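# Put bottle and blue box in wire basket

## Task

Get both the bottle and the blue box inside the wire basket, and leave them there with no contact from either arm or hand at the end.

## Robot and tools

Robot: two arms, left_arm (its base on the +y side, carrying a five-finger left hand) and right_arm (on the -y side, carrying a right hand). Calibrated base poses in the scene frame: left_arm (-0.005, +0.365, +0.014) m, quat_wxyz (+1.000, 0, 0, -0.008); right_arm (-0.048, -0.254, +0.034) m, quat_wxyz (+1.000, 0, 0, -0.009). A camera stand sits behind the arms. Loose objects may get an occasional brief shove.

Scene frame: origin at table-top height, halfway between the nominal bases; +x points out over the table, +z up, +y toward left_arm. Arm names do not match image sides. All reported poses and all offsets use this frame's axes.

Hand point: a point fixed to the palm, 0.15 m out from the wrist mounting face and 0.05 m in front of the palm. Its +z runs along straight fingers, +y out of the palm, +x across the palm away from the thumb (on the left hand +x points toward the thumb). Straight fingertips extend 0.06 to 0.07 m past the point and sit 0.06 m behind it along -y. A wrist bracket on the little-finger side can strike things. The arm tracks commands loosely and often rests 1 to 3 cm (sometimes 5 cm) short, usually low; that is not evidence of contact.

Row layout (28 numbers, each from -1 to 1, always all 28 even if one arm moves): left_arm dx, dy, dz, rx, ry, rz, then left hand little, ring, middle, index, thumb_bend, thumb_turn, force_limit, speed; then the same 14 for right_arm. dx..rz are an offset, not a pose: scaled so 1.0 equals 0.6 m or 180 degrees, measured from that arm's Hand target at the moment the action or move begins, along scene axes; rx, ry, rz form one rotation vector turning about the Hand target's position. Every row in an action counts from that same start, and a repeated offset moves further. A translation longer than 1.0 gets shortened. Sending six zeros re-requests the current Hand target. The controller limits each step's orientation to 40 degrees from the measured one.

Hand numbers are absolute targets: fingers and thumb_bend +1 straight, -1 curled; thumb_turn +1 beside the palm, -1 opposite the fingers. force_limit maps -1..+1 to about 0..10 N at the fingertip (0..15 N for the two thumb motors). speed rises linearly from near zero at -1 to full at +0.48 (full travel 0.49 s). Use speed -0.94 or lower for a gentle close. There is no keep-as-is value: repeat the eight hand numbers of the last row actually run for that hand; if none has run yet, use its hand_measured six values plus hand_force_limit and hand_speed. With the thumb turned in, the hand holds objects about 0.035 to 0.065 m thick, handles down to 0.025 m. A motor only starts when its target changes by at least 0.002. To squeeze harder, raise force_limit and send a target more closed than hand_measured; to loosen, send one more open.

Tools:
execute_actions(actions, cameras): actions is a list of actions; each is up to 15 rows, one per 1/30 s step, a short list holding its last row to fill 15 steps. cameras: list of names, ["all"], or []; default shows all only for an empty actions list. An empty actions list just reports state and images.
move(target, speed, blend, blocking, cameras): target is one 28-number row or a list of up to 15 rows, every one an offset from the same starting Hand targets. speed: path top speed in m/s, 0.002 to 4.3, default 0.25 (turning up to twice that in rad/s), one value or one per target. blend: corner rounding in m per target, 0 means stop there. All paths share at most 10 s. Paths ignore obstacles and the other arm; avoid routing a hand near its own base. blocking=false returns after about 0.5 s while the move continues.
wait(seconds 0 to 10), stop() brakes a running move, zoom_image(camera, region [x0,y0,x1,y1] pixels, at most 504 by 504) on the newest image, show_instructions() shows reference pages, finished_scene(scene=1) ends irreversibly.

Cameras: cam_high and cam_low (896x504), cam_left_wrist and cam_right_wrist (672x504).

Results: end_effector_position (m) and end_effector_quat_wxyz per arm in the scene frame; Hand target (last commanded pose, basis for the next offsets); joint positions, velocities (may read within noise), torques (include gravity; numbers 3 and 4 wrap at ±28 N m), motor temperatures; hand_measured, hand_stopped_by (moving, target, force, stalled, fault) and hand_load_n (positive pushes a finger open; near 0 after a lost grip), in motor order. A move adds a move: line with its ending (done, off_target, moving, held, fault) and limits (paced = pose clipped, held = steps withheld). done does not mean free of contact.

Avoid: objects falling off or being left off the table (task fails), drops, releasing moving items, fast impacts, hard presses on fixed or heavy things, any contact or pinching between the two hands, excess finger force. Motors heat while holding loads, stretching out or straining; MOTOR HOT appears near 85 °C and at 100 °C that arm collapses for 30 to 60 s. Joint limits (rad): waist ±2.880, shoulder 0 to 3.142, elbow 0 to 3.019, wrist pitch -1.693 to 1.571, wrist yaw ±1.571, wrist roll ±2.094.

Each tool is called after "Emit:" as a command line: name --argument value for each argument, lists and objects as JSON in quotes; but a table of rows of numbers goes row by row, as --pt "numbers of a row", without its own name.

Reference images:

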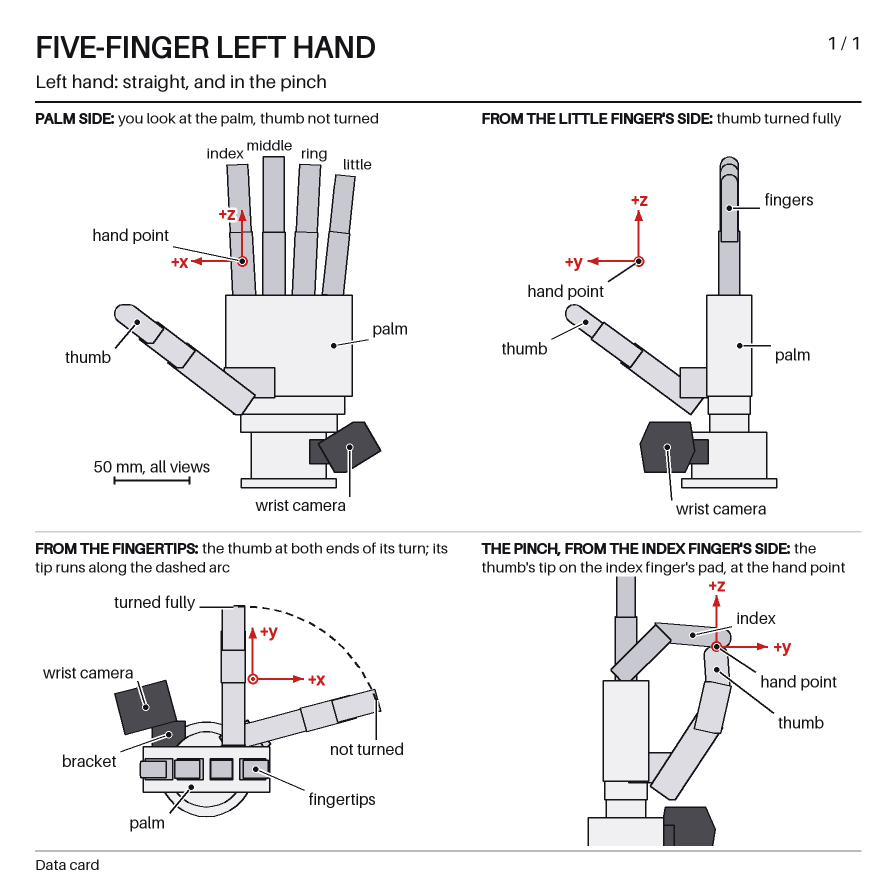

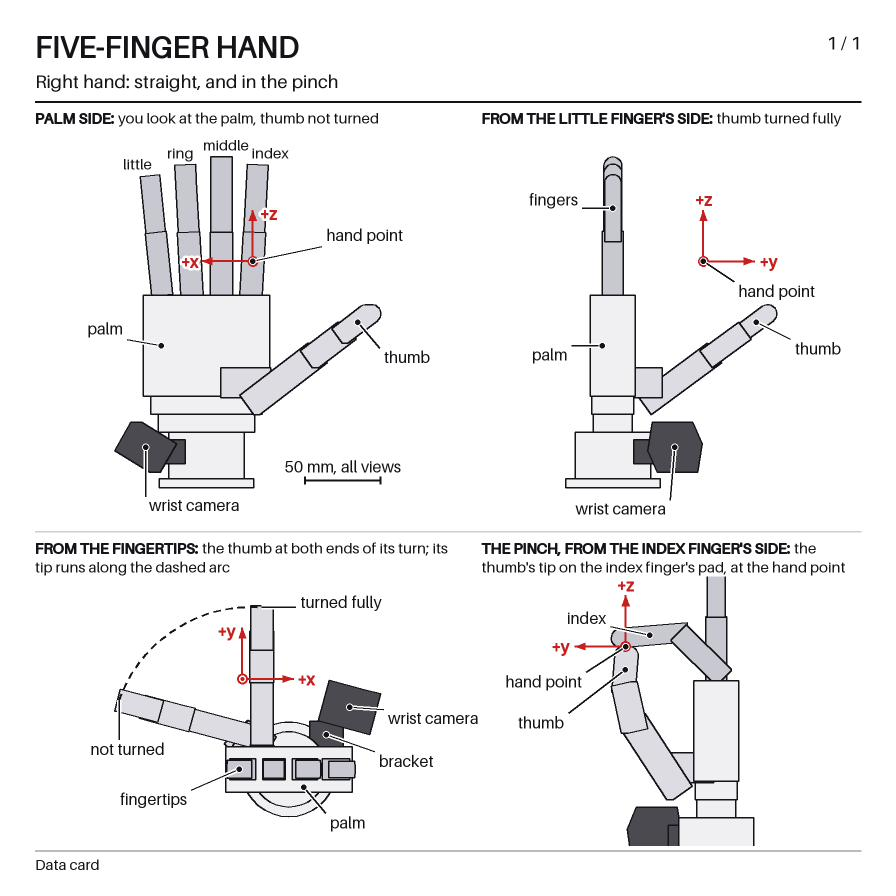

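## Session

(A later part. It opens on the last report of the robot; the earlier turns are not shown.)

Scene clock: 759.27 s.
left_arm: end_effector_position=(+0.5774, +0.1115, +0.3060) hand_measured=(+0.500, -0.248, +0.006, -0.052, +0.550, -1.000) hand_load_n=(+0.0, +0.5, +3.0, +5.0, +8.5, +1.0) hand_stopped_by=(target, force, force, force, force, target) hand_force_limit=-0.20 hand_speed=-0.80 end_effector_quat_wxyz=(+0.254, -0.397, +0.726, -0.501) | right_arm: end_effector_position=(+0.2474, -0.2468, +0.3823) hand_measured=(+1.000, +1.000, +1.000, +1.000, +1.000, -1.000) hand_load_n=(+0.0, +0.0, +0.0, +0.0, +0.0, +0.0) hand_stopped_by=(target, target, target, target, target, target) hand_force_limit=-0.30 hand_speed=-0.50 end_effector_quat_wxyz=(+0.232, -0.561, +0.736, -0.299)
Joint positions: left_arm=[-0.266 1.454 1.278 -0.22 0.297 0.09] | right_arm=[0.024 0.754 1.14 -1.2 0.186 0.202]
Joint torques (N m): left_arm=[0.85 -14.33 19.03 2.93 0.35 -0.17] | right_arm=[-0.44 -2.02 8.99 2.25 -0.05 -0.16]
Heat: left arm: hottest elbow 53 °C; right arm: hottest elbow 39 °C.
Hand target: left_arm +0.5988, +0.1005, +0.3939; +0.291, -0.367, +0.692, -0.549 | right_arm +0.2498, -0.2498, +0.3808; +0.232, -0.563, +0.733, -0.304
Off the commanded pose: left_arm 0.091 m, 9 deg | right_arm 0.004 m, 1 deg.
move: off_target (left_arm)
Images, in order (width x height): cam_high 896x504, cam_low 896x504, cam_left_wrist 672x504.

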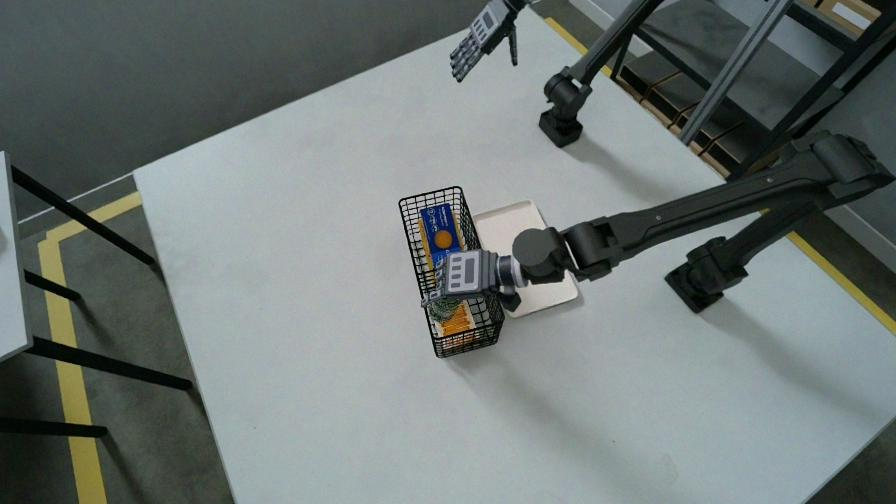

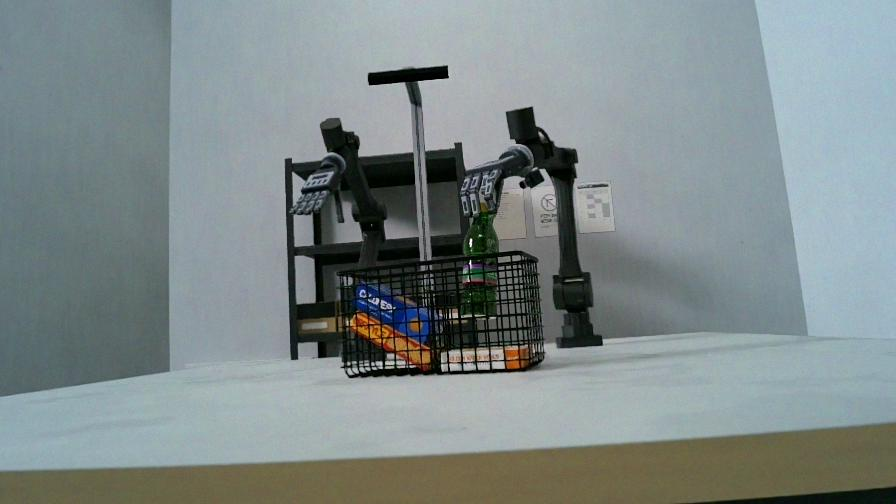

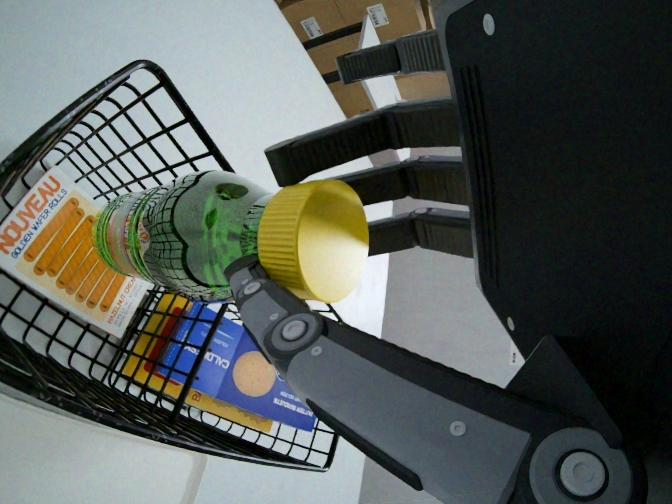

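Emit:
move --target '[-0.017,0.025,-0.075,0,0,0,0.5,-0.25,-0.25,-0.25,0.5,-1,-0.2,-0.8,0,0,0,0,0,0,1,1,1,1,1,-1,-0.3,-0.5]' --cameras '["cam_left_wrist","cam_high","cam_low"]' --speed 0.06

Emit:
zoom_image --camera "cam_high" --region '[390, 180, 550, 370]'

Emit:
zoom_image --camera "cam_low" --region '[400, 180, 560, 390]'

Scene clock: 766.13 s.
left_arm: end_effector_position=(+0.5768, +0.1128, +0.2926) hand_measured=(+0.500, -0.248, +0.006, -0.052, +0.550, -1.000) hand_load_n=(+0.0, +1.0, +2.0, +6.0, +8.5, +1.0) hand_stopped_by=(target, force, force, force, force, target) hand_force_limit=-0.20 hand_speed=-0.80 end_effector_quat_wxyz=(+0.256, -0.389, +0.721, -0.512) | right_arm: end_effector_position=(+0.2474, -0.2468, +0.3823) hand_measured=(+1.000, +1.000, +1.000, +1.000, +1.000, -1.000) hand_load_n=(+0.0, +0.0, +0.0, +0.0, +0.0, +0.0) hand_stopped_by=(target, target, target, target, target, target) hand_force_limit=-0.30 hand_speed=-0.50 end_effector_quat_wxyz=(+0.232, -0.561, +0.736, -0.299)
Joint positions: left_arm=[-0.259 1.454 1.226 -0.142 0.318 0.09] | right_arm=[0.024 0.754 1.14 -1.2 0.186 0.202]
Joint torques (N m): left_arm=[2.08 -15.03 12.93 4.34 0.35 -0.11] | right_arm=[-0.5 -1.9 8.98 2.24 -0.05 -0.16]
Heat: left arm: hottest elbow 54 °C; right arm: hottest elbow 39 °C.
Hand target: left_arm +0.5886, +0.1154, +0.3490; +0.291, -0.367, +0.692, -0.549 | right_arm +0.2498, -0.2498, +0.3808; +0.232, -0.563, +0.733, -0.304
Off the commanded pose: left_arm 0.058 m, 7 deg | right_arm 0.004 m, 1 deg.
move: off_target (left_arm)
Images, in order (width x height): cam_high 896x504, cam_low 896x504, cam_left_wrist 672x504.

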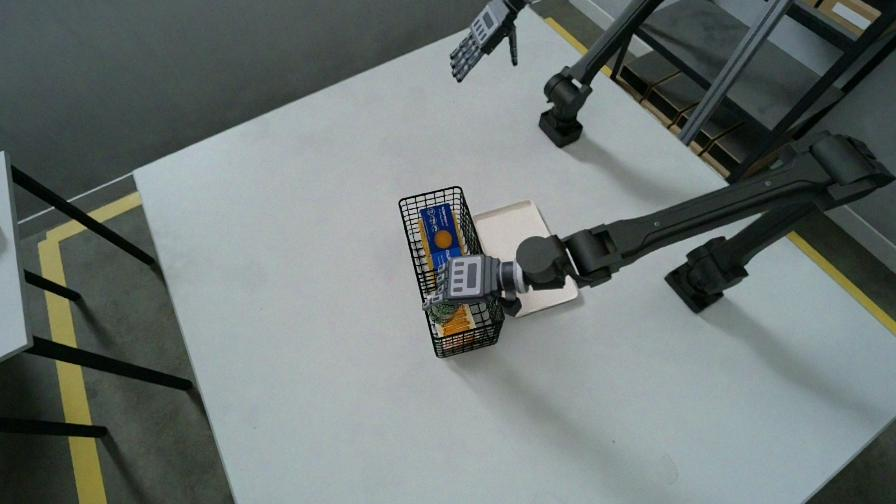

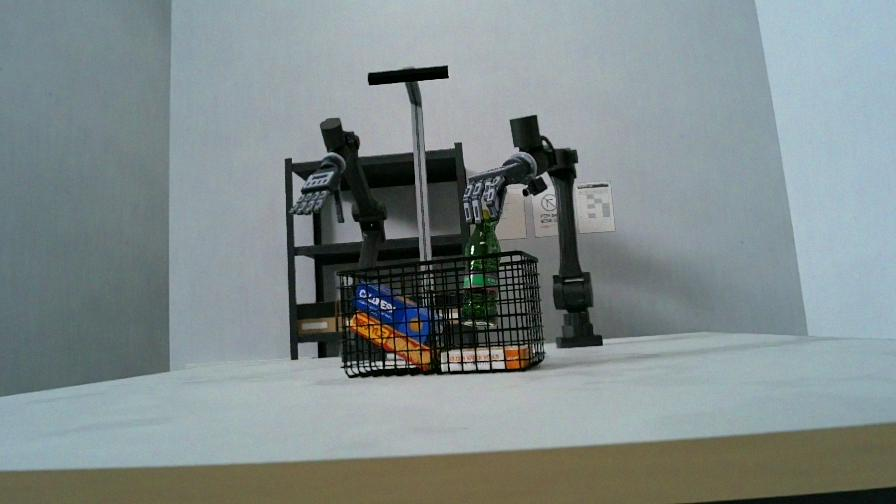

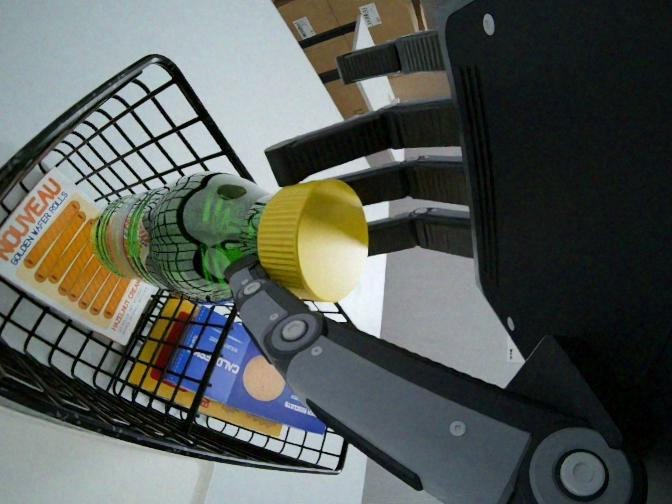

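Scaled by 2.653.

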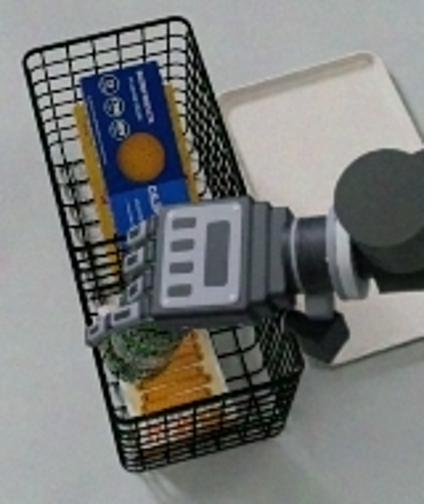

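Scaled by 2.400.

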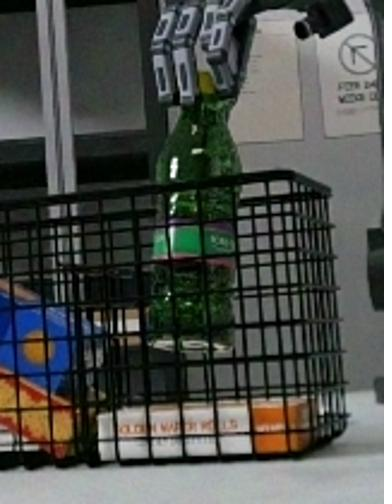

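Emit:
move --target '[-0.035,0.025,-0.05,0,0,0,0.5,-0.25,-0.25,-0.25,0.5,-1,-0.2,-0.8,0,0,0,0,0,0,1,1,1,1,1,-1,-0.3,-0.5]' --cameras '["cam_left_wrist","cam_high","cam_low"]' --speed 0.06

Emit:
zoom_image --camera "cam_high" --region '[390, 180, 550, 370]'

Emit:
zoom_image --camera "cam_low" --region '[400, 180, 560, 390]'

Scene clock: 773.33 s.
left_arm: end_effector_position=(+0.5560, +0.1274, +0.2574) hand_measured=(+0.500, -0.248, +0.006, -0.052, +0.550, -1.000) hand_load_n=(+0.0, +1.5, +2.0, +6.0, +8.5, +1.0) hand_stopped_by=(target, force, force, force, force, target) hand_force_limit=-0.20 hand_speed=-0.80 end_effector_quat_wxyz=(+0.251, -0.394, +0.722, -0.511) | right_arm: end_effector_position=(+0.2474, -0.2468, +0.3823) hand_measured=(+1.000, +1.000, +1.000, +1.000, +1.000, -1.000) hand_load_n=(+0.0, +0.0, +0.0, +0.0, +0.0, +0.5) hand_stopped_by=(target, target, target, target, target, target) hand_force_limit=-0.30 hand_speed=-0.50 end_effector_quat_wxyz=(+0.232, -0.561, +0.736, -0.299)
Joint positions: left_arm=[-0.24 1.421 1.101 -0.062 0.336 0.09] | right_arm=[0.024 0.754 1.14 -1.2 0.186 0.202]
Joint torques (N m): left_arm=[2.08 -15.5 12.49 4.3 0.38 -0.07] | right_arm=[-0.5 -1.96 8.99 2.26 -0.05 -0.16]
Heat: left arm: hottest elbow 54 °C; right arm: hottest elbow 39 °C.
Hand target: left_arm +0.5675, +0.1304, +0.3190; +0.292, -0.367, +0.692, -0.549 | right_arm +0.2498, -0.2498, +0.3808; +0.232, -0.563, +0.733, -0.304
Off the commanded pose: left_arm 0.063 m, 8 deg | right_arm 0.004 m, 1 deg.
move: off_target (left_arm)
Images, in order (width x height): cam_high 896x504, cam_low 896x504, cam_left_wrist 672x504.

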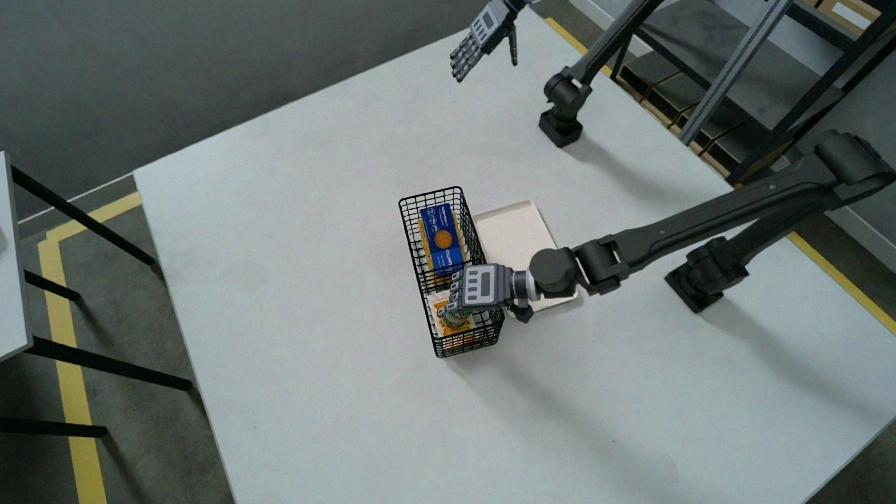

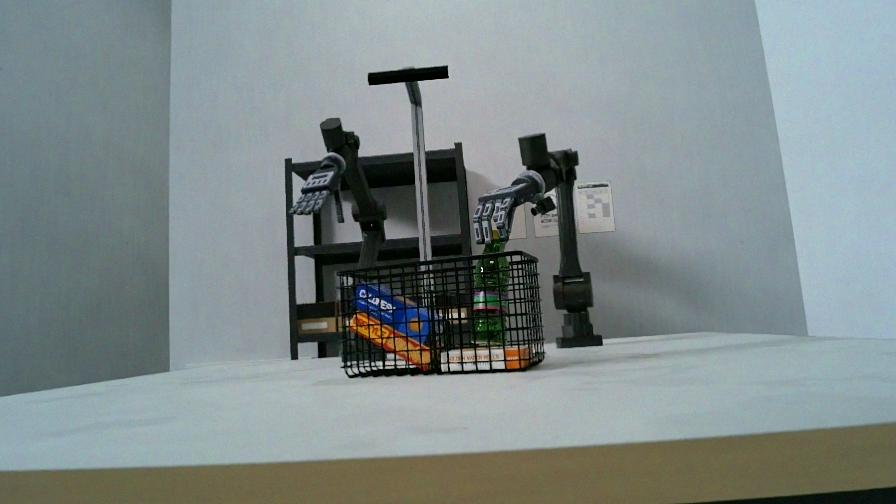

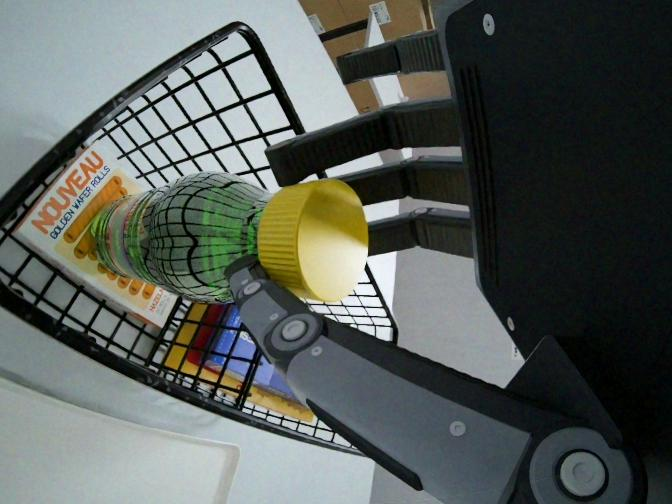

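Scaled by 2.653.

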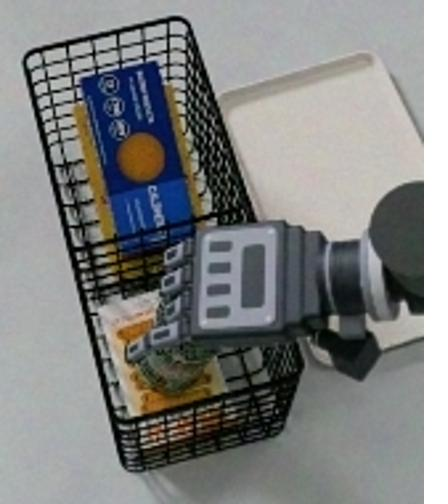

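Scaled by 2.400.

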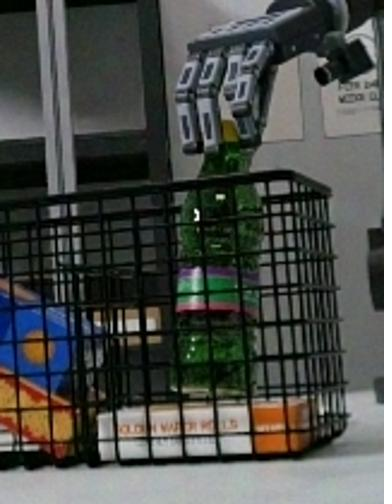

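Emit:
move --target '[0.0,0.0,-0.025,0,0,0,0.5,-0.25,-0.25,-0.25,0.5,-1,-0.2,-0.8,0,0,0,0,0,0,1,1,1,1,1,-1,-0.3,-0.5]' --cameras '["cam_left_wrist","cam_low"]' --speed 0.05

Emit:
zoom_image --camera "cam_low" --region '[400, 180, 560, 390]'

Scene clock: 778.23 s.
left_arm: end_effector_position=(+0.5545, +0.1278, +0.2524) hand_measured=(+0.500, -0.248, +0.006, -0.052, +0.550, -1.000) hand_load_n=(+0.0, +1.5, +2.0, +6.0, +8.0, +0.5) hand_stopped_by=(target, force, force, force, force, target) hand_force_limit=-0.20 hand_speed=-0.80 end_effector_quat_wxyz=(+0.256, -0.390, +0.719, -0.515) | right_arm: end_effector_position=(+0.2474, -0.2468, +0.3823) hand_measured=(+1.000, +1.000, +1.000, +1.000, +1.000, -1.000) hand_load_n=(+0.0, +0.0, +0.0, +0.0, +0.0, +0.0) hand_stopped_by=(target, target, target, target, target, target) hand_force_limit=-0.30 hand_speed=-0.50 end_effector_quat_wxyz=(+0.232, -0.561, +0.736, -0.299)
Joint positions: left_arm=[-0.239 1.419 1.075 -0.023 0.336 0.09] | right_arm=[0.024 0.754 1.14 -1.2 0.186 0.202]
Joint torques (N m): left_arm=[2.2 -14.1 12.23 4.26 0.35 -0.07] | right_arm=[-0.5 -1.9 8.98 2.25 -0.05 -0.16]
Heat: left arm: hottest elbow 53 °C; right arm: hottest elbow 39 °C.
Hand target: left_arm +0.5676, +0.1305, +0.3039; +0.291, -0.367, +0.692, -0.549 | right_arm +0.2498, -0.2498, +0.3808; +0.232, -0.563, +0.733, -0.304
Off the commanded pose: left_arm 0.053 m, 7 deg | right_arm 0.004 m, 1 deg.
move: off_target (left_arm)
Images, in order (width x height): cam_low 896x504, cam_left_wrist 672x504.

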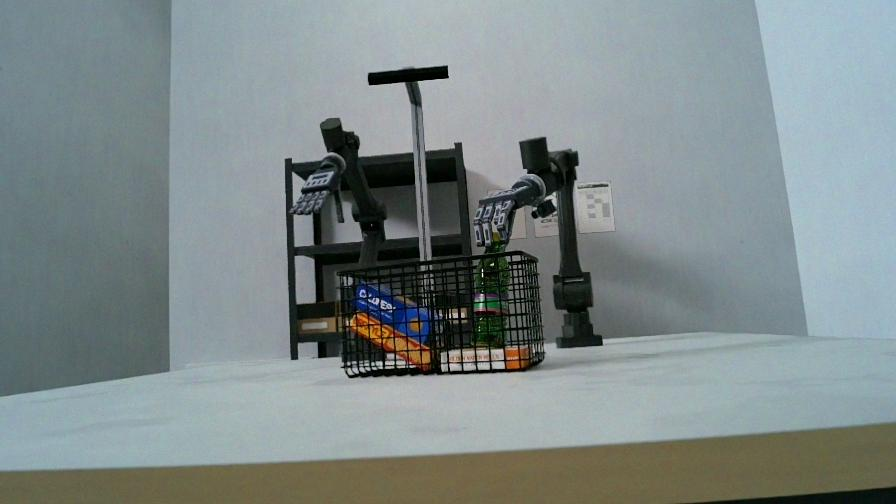

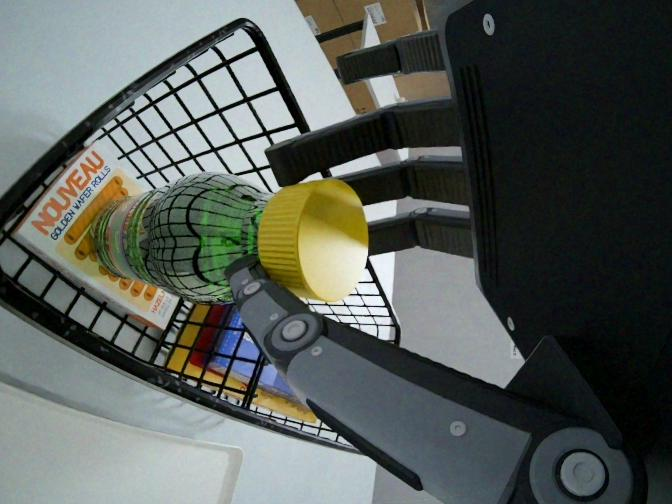

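Scaled by 2.400.

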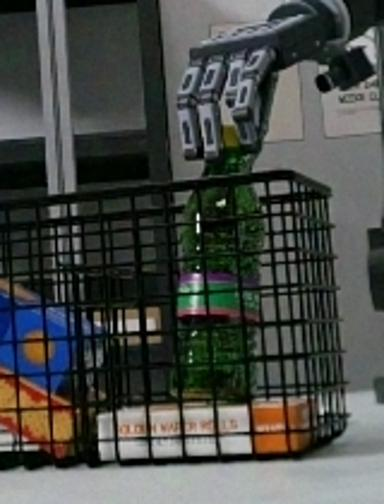

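Emit:
move --target '[-0.01,0.0,-0.035,0,0,0,0.5,-0.25,-0.25,-0.25,0.5,-1,-0.2,-0.8,0,0,0,0,0,0,1,1,1,1,1,-1,-0.3,-0.5]' --cameras '["cam_left_wrist","cam_low"]' --speed 0.05

Emit:
zoom_image --camera "cam_low" --region '[400, 180, 560, 390]'

Scene clock: 783.47 s.
left_arm: end_effector_position=(+0.5536, +0.1280, +0.2507) hand_measured=(+0.500, -0.248, +0.006, -0.052, +0.550, -1.000) hand_load_n=(+0.0, +2.0, +2.0, +7.5, +8.5, +1.5) hand_stopped_by=(target, force, force, force, force, target) hand_force_limit=-0.20 hand_speed=-0.80 end_effector_quat_wxyz=(+0.268, -0.381, +0.711, -0.527) | right_arm: end_effector_position=(+0.2474, -0.2468, +0.3823) hand_measured=(+1.000, +1.000, +1.000, +1.000, +1.000, -1.000) hand_load_n=(+0.0, +0.0, +0.0, +0.0, +0.0, +0.0) hand_stopped_by=(target, target, target, target, target, target) hand_force_limit=-0.30 hand_speed=-0.50 end_effector_quat_wxyz=(+0.232, -0.561, +0.736, -0.299)
Joint positions: left_arm=[-0.239 1.411 1.039 0.048 0.337 0.09] | right_arm=[0.024 0.754 1.14 -1.2 0.186 0.202]
Joint torques (N m): left_arm=[1.79 -12.81 10.95 3.82 0.21 -0.08] | right_arm=[-0.44 -1.9 8.99 2.25 -0.05 -0.16]
Heat: left arm: hottest elbow 53 °C; right arm: hottest elbow 39 °C.
Hand target: left_arm +0.5616, +0.1305, +0.2832; +0.292, -0.367, +0.692, -0.549 | right_arm +0.2498, -0.2498, +0.3808; +0.232, -0.563, +0.733, -0.304
Off the commanded pose: left_arm 0.033 m, 5 deg | right_arm 0.004 m, 1 deg.
move: off_target (left_arm)
Images, in order (width x height): cam_low 896x504, cam_left_wrist 672x504.

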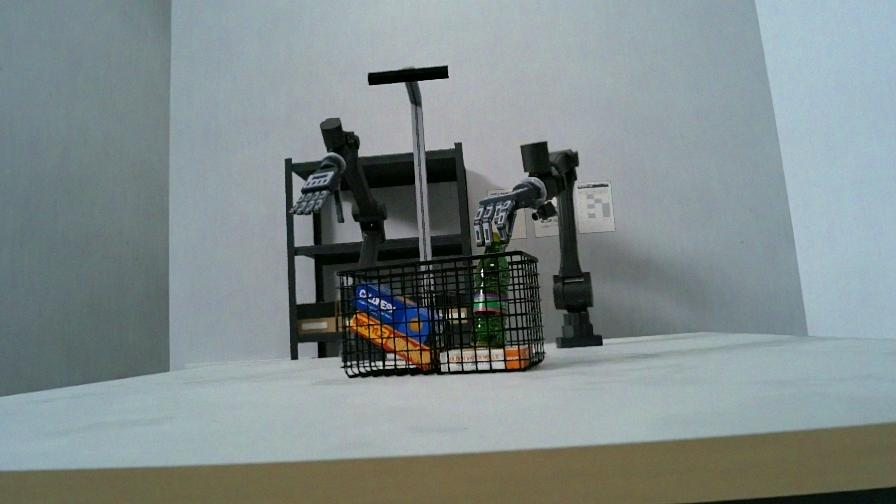

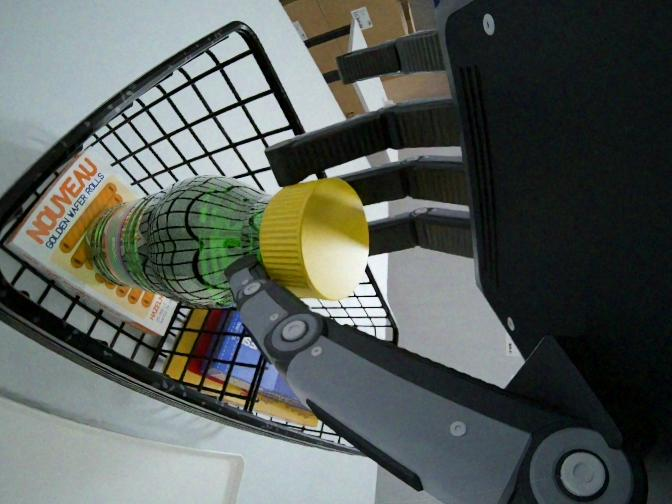

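Scaled by 2.400.

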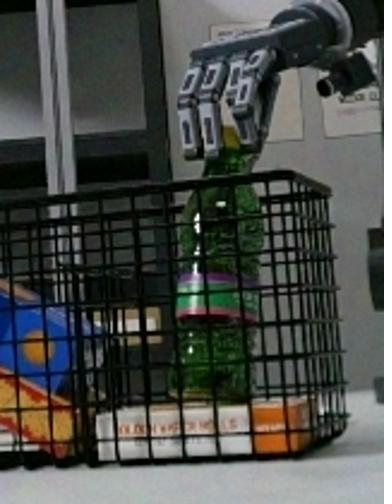

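Emit:
move --target '[0.0,0.0,-0.015,0.016,0.023,0,0.5,-0.25,-0.25,-0.25,0.5,-1,-0.2,-0.8,0,0,0,0,0,0,1,1,1,1,1,-1,-0.3,-0.5]' --cameras '["cam_left_wrist","cam_low"]' --speed 0.05

Emit:
zoom_image --camera "cam_low" --region '[400, 180, 560, 390]'

Scene clock: 792.40 s.
left_arm: end_effector_position=(+0.5493, +0.1320, +0.2482) hand_measured=(+0.500, -0.248, +0.006, -0.052, +0.550, -1.000) hand_load_n=(+0.0, -0.5, +3.5, +2.0, +8.5, +1.0) hand_stopped_by=(target, force, force, force, force, target) hand_force_limit=-0.20 hand_speed=-0.80 end_effector_quat_wxyz=(+0.262, -0.390, +0.721, -0.510) | right_arm: end_effector_position=(+0.2474, -0.2468, +0.3823) hand_measured=(+1.000, +1.000, +1.000, +1.000, +1.000, -1.000) hand_load_n=(+0.0, +0.0, +0.0, +0.0, +0.0, +0.0) hand_stopped_by=(target, target, target, target, target, target) hand_force_limit=-0.30 hand_speed=-0.50 end_effector_quat_wxyz=(+0.232, -0.561, +0.736, -0.299)
Joint positions: left_arm=[-0.239 1.404 1.054 -0.02 0.325 0.102] | right_arm=[0.024 0.754 1.14 -1.2 0.186 0.202]
Joint torques (N m): left_arm=[1.32 -10.81 13.98 1.59 0.05 0.07] | right_arm=[-0.5 -1.96 8.99 2.24 -0.05 -0.16]
Heat: left arm: hottest elbow 51 °C; right arm: hottest elbow 39 °C.
Hand target: left_arm +0.5616, +0.1305, +0.2739; +0.276, -0.379, +0.716, -0.518 | right_arm +0.2498, -0.2498, +0.3808; +0.232, -0.563, +0.733, -0.304
Off the commanded pose: left_arm 0.029 m, 2 deg | right_arm 0.004 m, 1 deg.
move: off_target (left_arm)
Images, in order (width x height): cam_low 896x504, cam_left_wrist 672x504.

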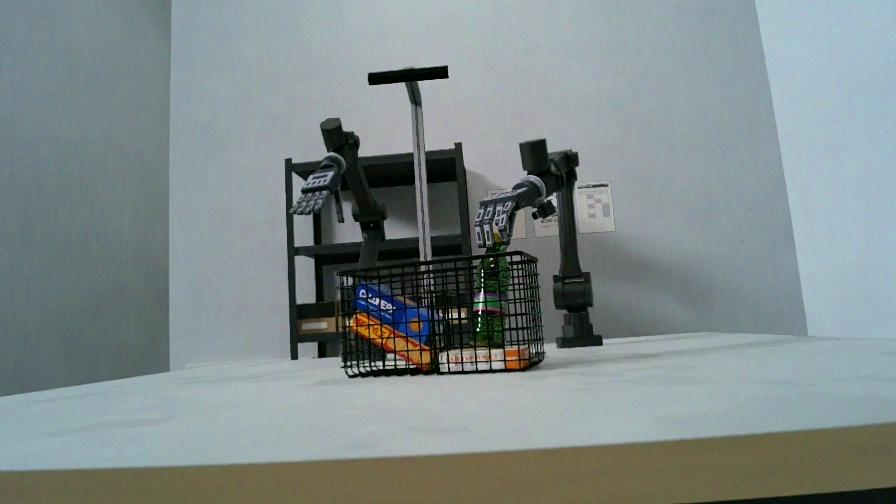

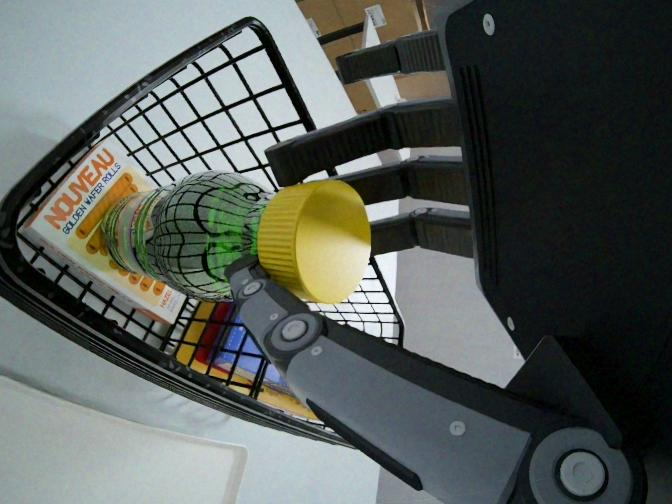

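Scaled by 2.400.

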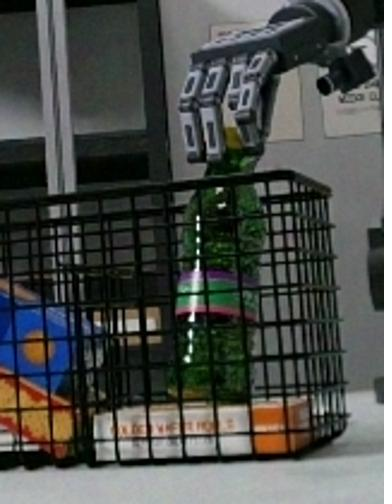

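Emit:
move --target '[-0.005,0,-0.015,0,0,0,1,1,1,1,1,-1,-0.2,0.3,0,0,0,0,0,0,1,1,1,1,1,-1,-0.3,-0.5]' --cameras '["all"]' --speed 0.05

Emit:
zoom_image --camera "cam_low" --region '[400, 180, 560, 390]'

Emit:
zoom_image --camera "cam_high" --region '[390, 180, 550, 370]'

Scene clock: 801.70 s.
left_arm: end_effector_position=(+0.5491, +0.1323, +0.2475) hand_measured=(+1.000, +1.000, +1.000, +1.000, +1.000, -1.000) hand_load_n=(-0.5, +0.0, +0.0, +0.0, +0.0, +0.0) hand_stopped_by=(target, target, target, target, target, target) hand_force_limit=-0.20 hand_speed=0.30 end_effector_quat_wxyz=(+0.261, -0.391, +0.722, -0.509) | right_arm: end_effector_position=(+0.2474, -0.2468, +0.3823) hand_measured=(+1.000, +1.000, +1.000, +1.000, +1.000, -1.000) hand_load_n=(+0.0, +0.0, +0.0, +0.0, +0.0, +0.0) hand_stopped_by=(target, target, target, target, target, target) hand_force_limit=-0.30 hand_speed=-0.50 end_effector_quat_wxyz=(+0.232, -0.561, +0.736, -0.299)
Joint positions: left_arm=[-0.239 1.404 1.054 -0.023 0.324 0.102] | right_arm=[0.024 0.754 1.14 -1.2 0.186 0.202]
Joint torques (N m): left_arm=[1.03 -10.81 12.12 2.67 0.04 0.07] | right_arm=[-0.44 -1.96 8.99 2.24 -0.05 -0.16]
Heat: left arm: hottest elbow 51 °C; right arm: hottest elbow 39 °C.
Hand target: left_arm +0.5586, +0.1305, +0.2651; +0.275, -0.379, +0.716, -0.518 | right_arm +0.2498, -0.2498, +0.3808; +0.232, -0.563, +0.733, -0.304
Off the commanded pose: left_arm 0.020 m, 2 deg | right_arm 0.004 m, 1 deg.
move: off_target (left_arm)

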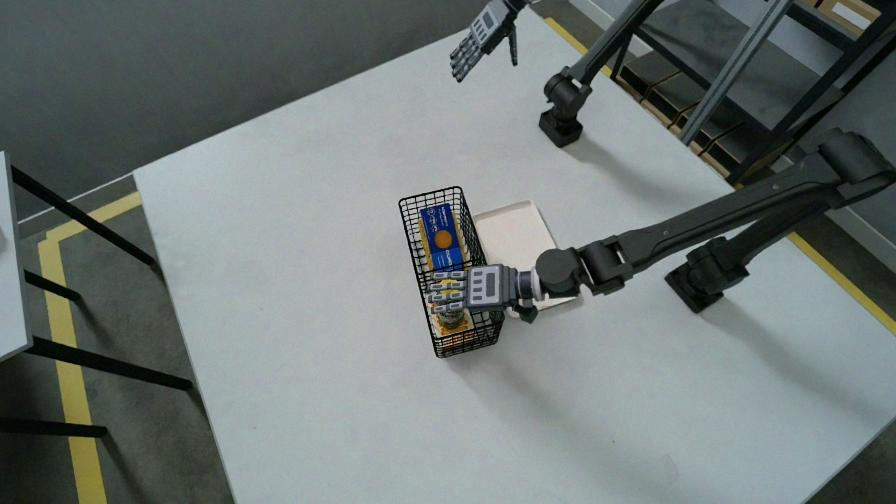

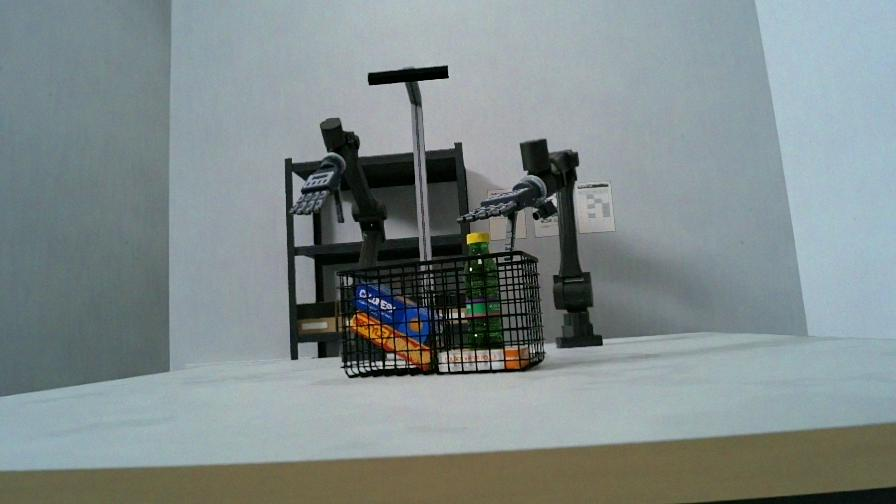

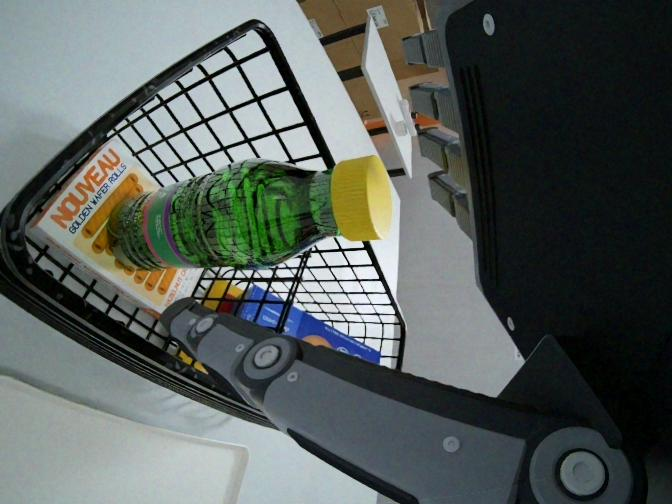

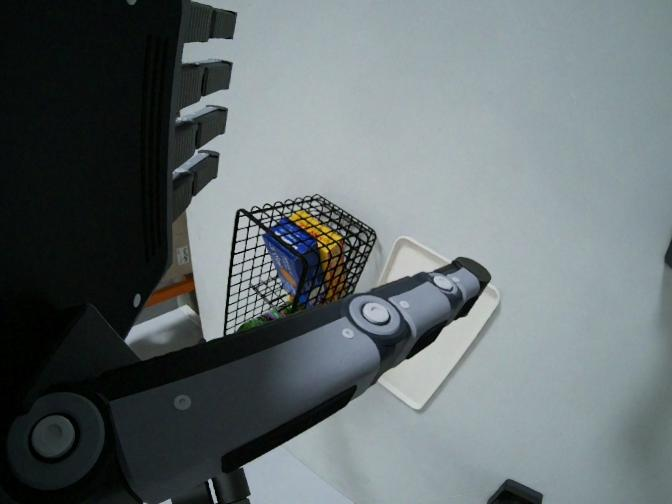

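Scaled by 2.400.

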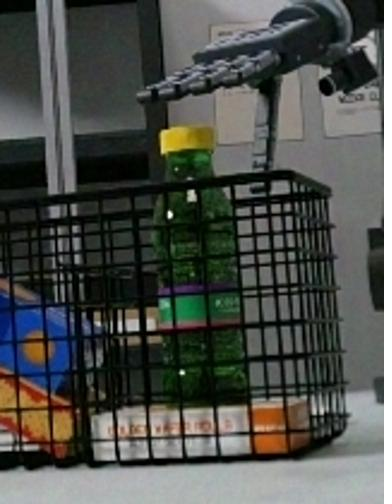

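Scaled by 2.653.

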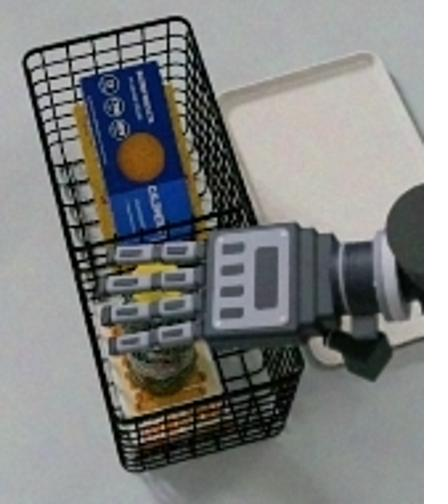

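Emit:
move --pt "0 0.0 0.2 0 0 0 1 1 1 1 1 -1 -0.2 0.3 0 0 0 0 0 0 1 1 1 1 1 -1 -0.3 -0.5" --pt "-0.3 0.12 0.2 0 0 0 1 1 1 1 1 -1 -0.2 0.3 0 0 0 0 0 0 1 1 1 1 1 -1 -0.3 -0.5" --cameras '["all"]' --speed '[0.1,0.25]' --blend 0.02

Emit:
zoom_image --camera "cam_high" --region '[390, 180, 550, 370]'

Scene clock: 812.73 s.
left_arm: end_effector_position=(+0.3774, +0.1972, +0.3876) hand_measured=(+1.000, +1.000, +1.000, +1.000, +1.000, -1.000) hand_load_n=(+0.0, +0.0, +0.0, +0.0, +0.0, +0.0) hand_stopped_by=(target, target, target, target, target, target) hand_force_limit=-0.20 hand_speed=0.30 end_effector_quat_wxyz=(+0.273, -0.377, +0.714, -0.523) | right_arm: end_effector_position=(+0.2474, -0.2468, +0.3823) hand_measured=(+1.000, +1.000, +1.000, +1.000, +1.000, -1.000) hand_load_n=(+0.0, +0.0, +0.0, +0.0, +0.0, +0.0) hand_stopped_by=(target, target, target, target, target, target) hand_force_limit=-0.30 hand_speed=-0.50 end_effector_quat_wxyz=(+0.232, -0.561, +0.736, -0.299)
Joint positions: left_arm=[-0.161 0.839 0.989 -0.487 0.405 0.133] | right_arm=[0.024 0.754 1.14 -1.2 0.186 0.202]
Joint torques (N m): left_arm=[2.14 -3.14 10.43 1.83 0.22 0.06] | right_arm=[-0.5 -1.9 8.99 2.24 -0.05 -0.16]
Heat: left arm: hottest elbow 50 °C; right arm: hottest elbow 39 °C.
Hand target: left_arm +0.3786, +0.2024, +0.3851; +0.276, -0.379, +0.716, -0.518 | right_arm +0.2498, -0.2498, +0.3808; +0.232, -0.563, +0.733, -0.304
Off the commanded pose: left_arm 0.006 m, 1 deg | right_arm 0.004 m, 1 deg.
move: done

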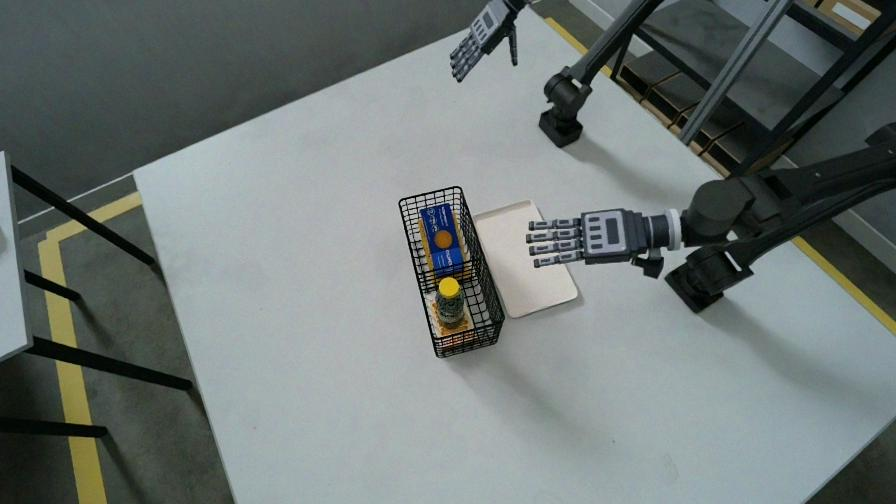

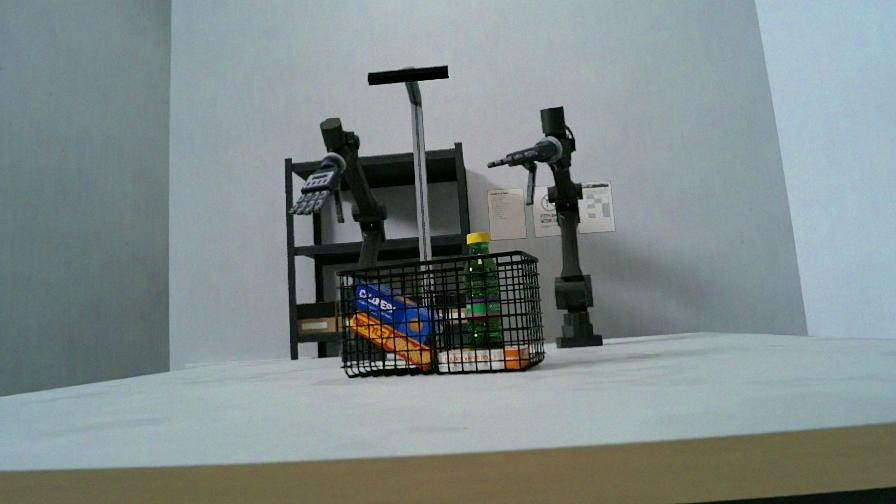

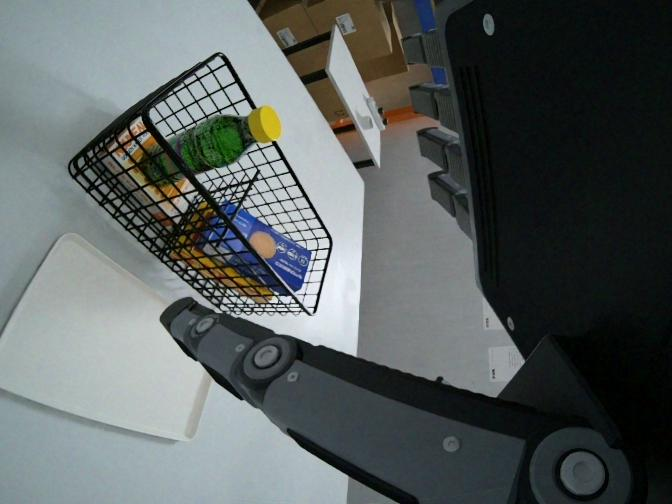

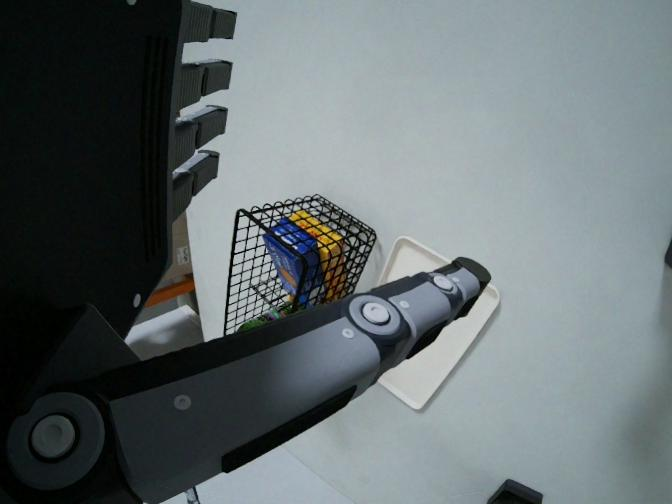

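Scaled by 2.653.

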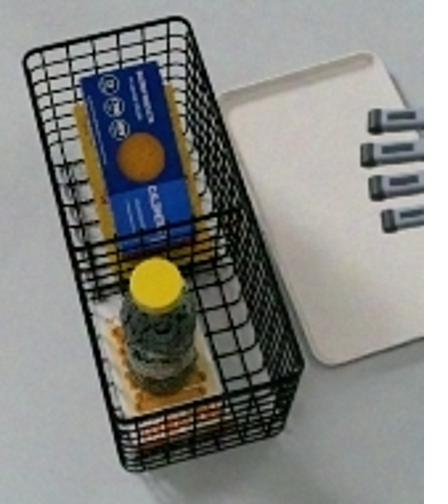

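Emit:
finished_scene

The scene is finished: the task was done.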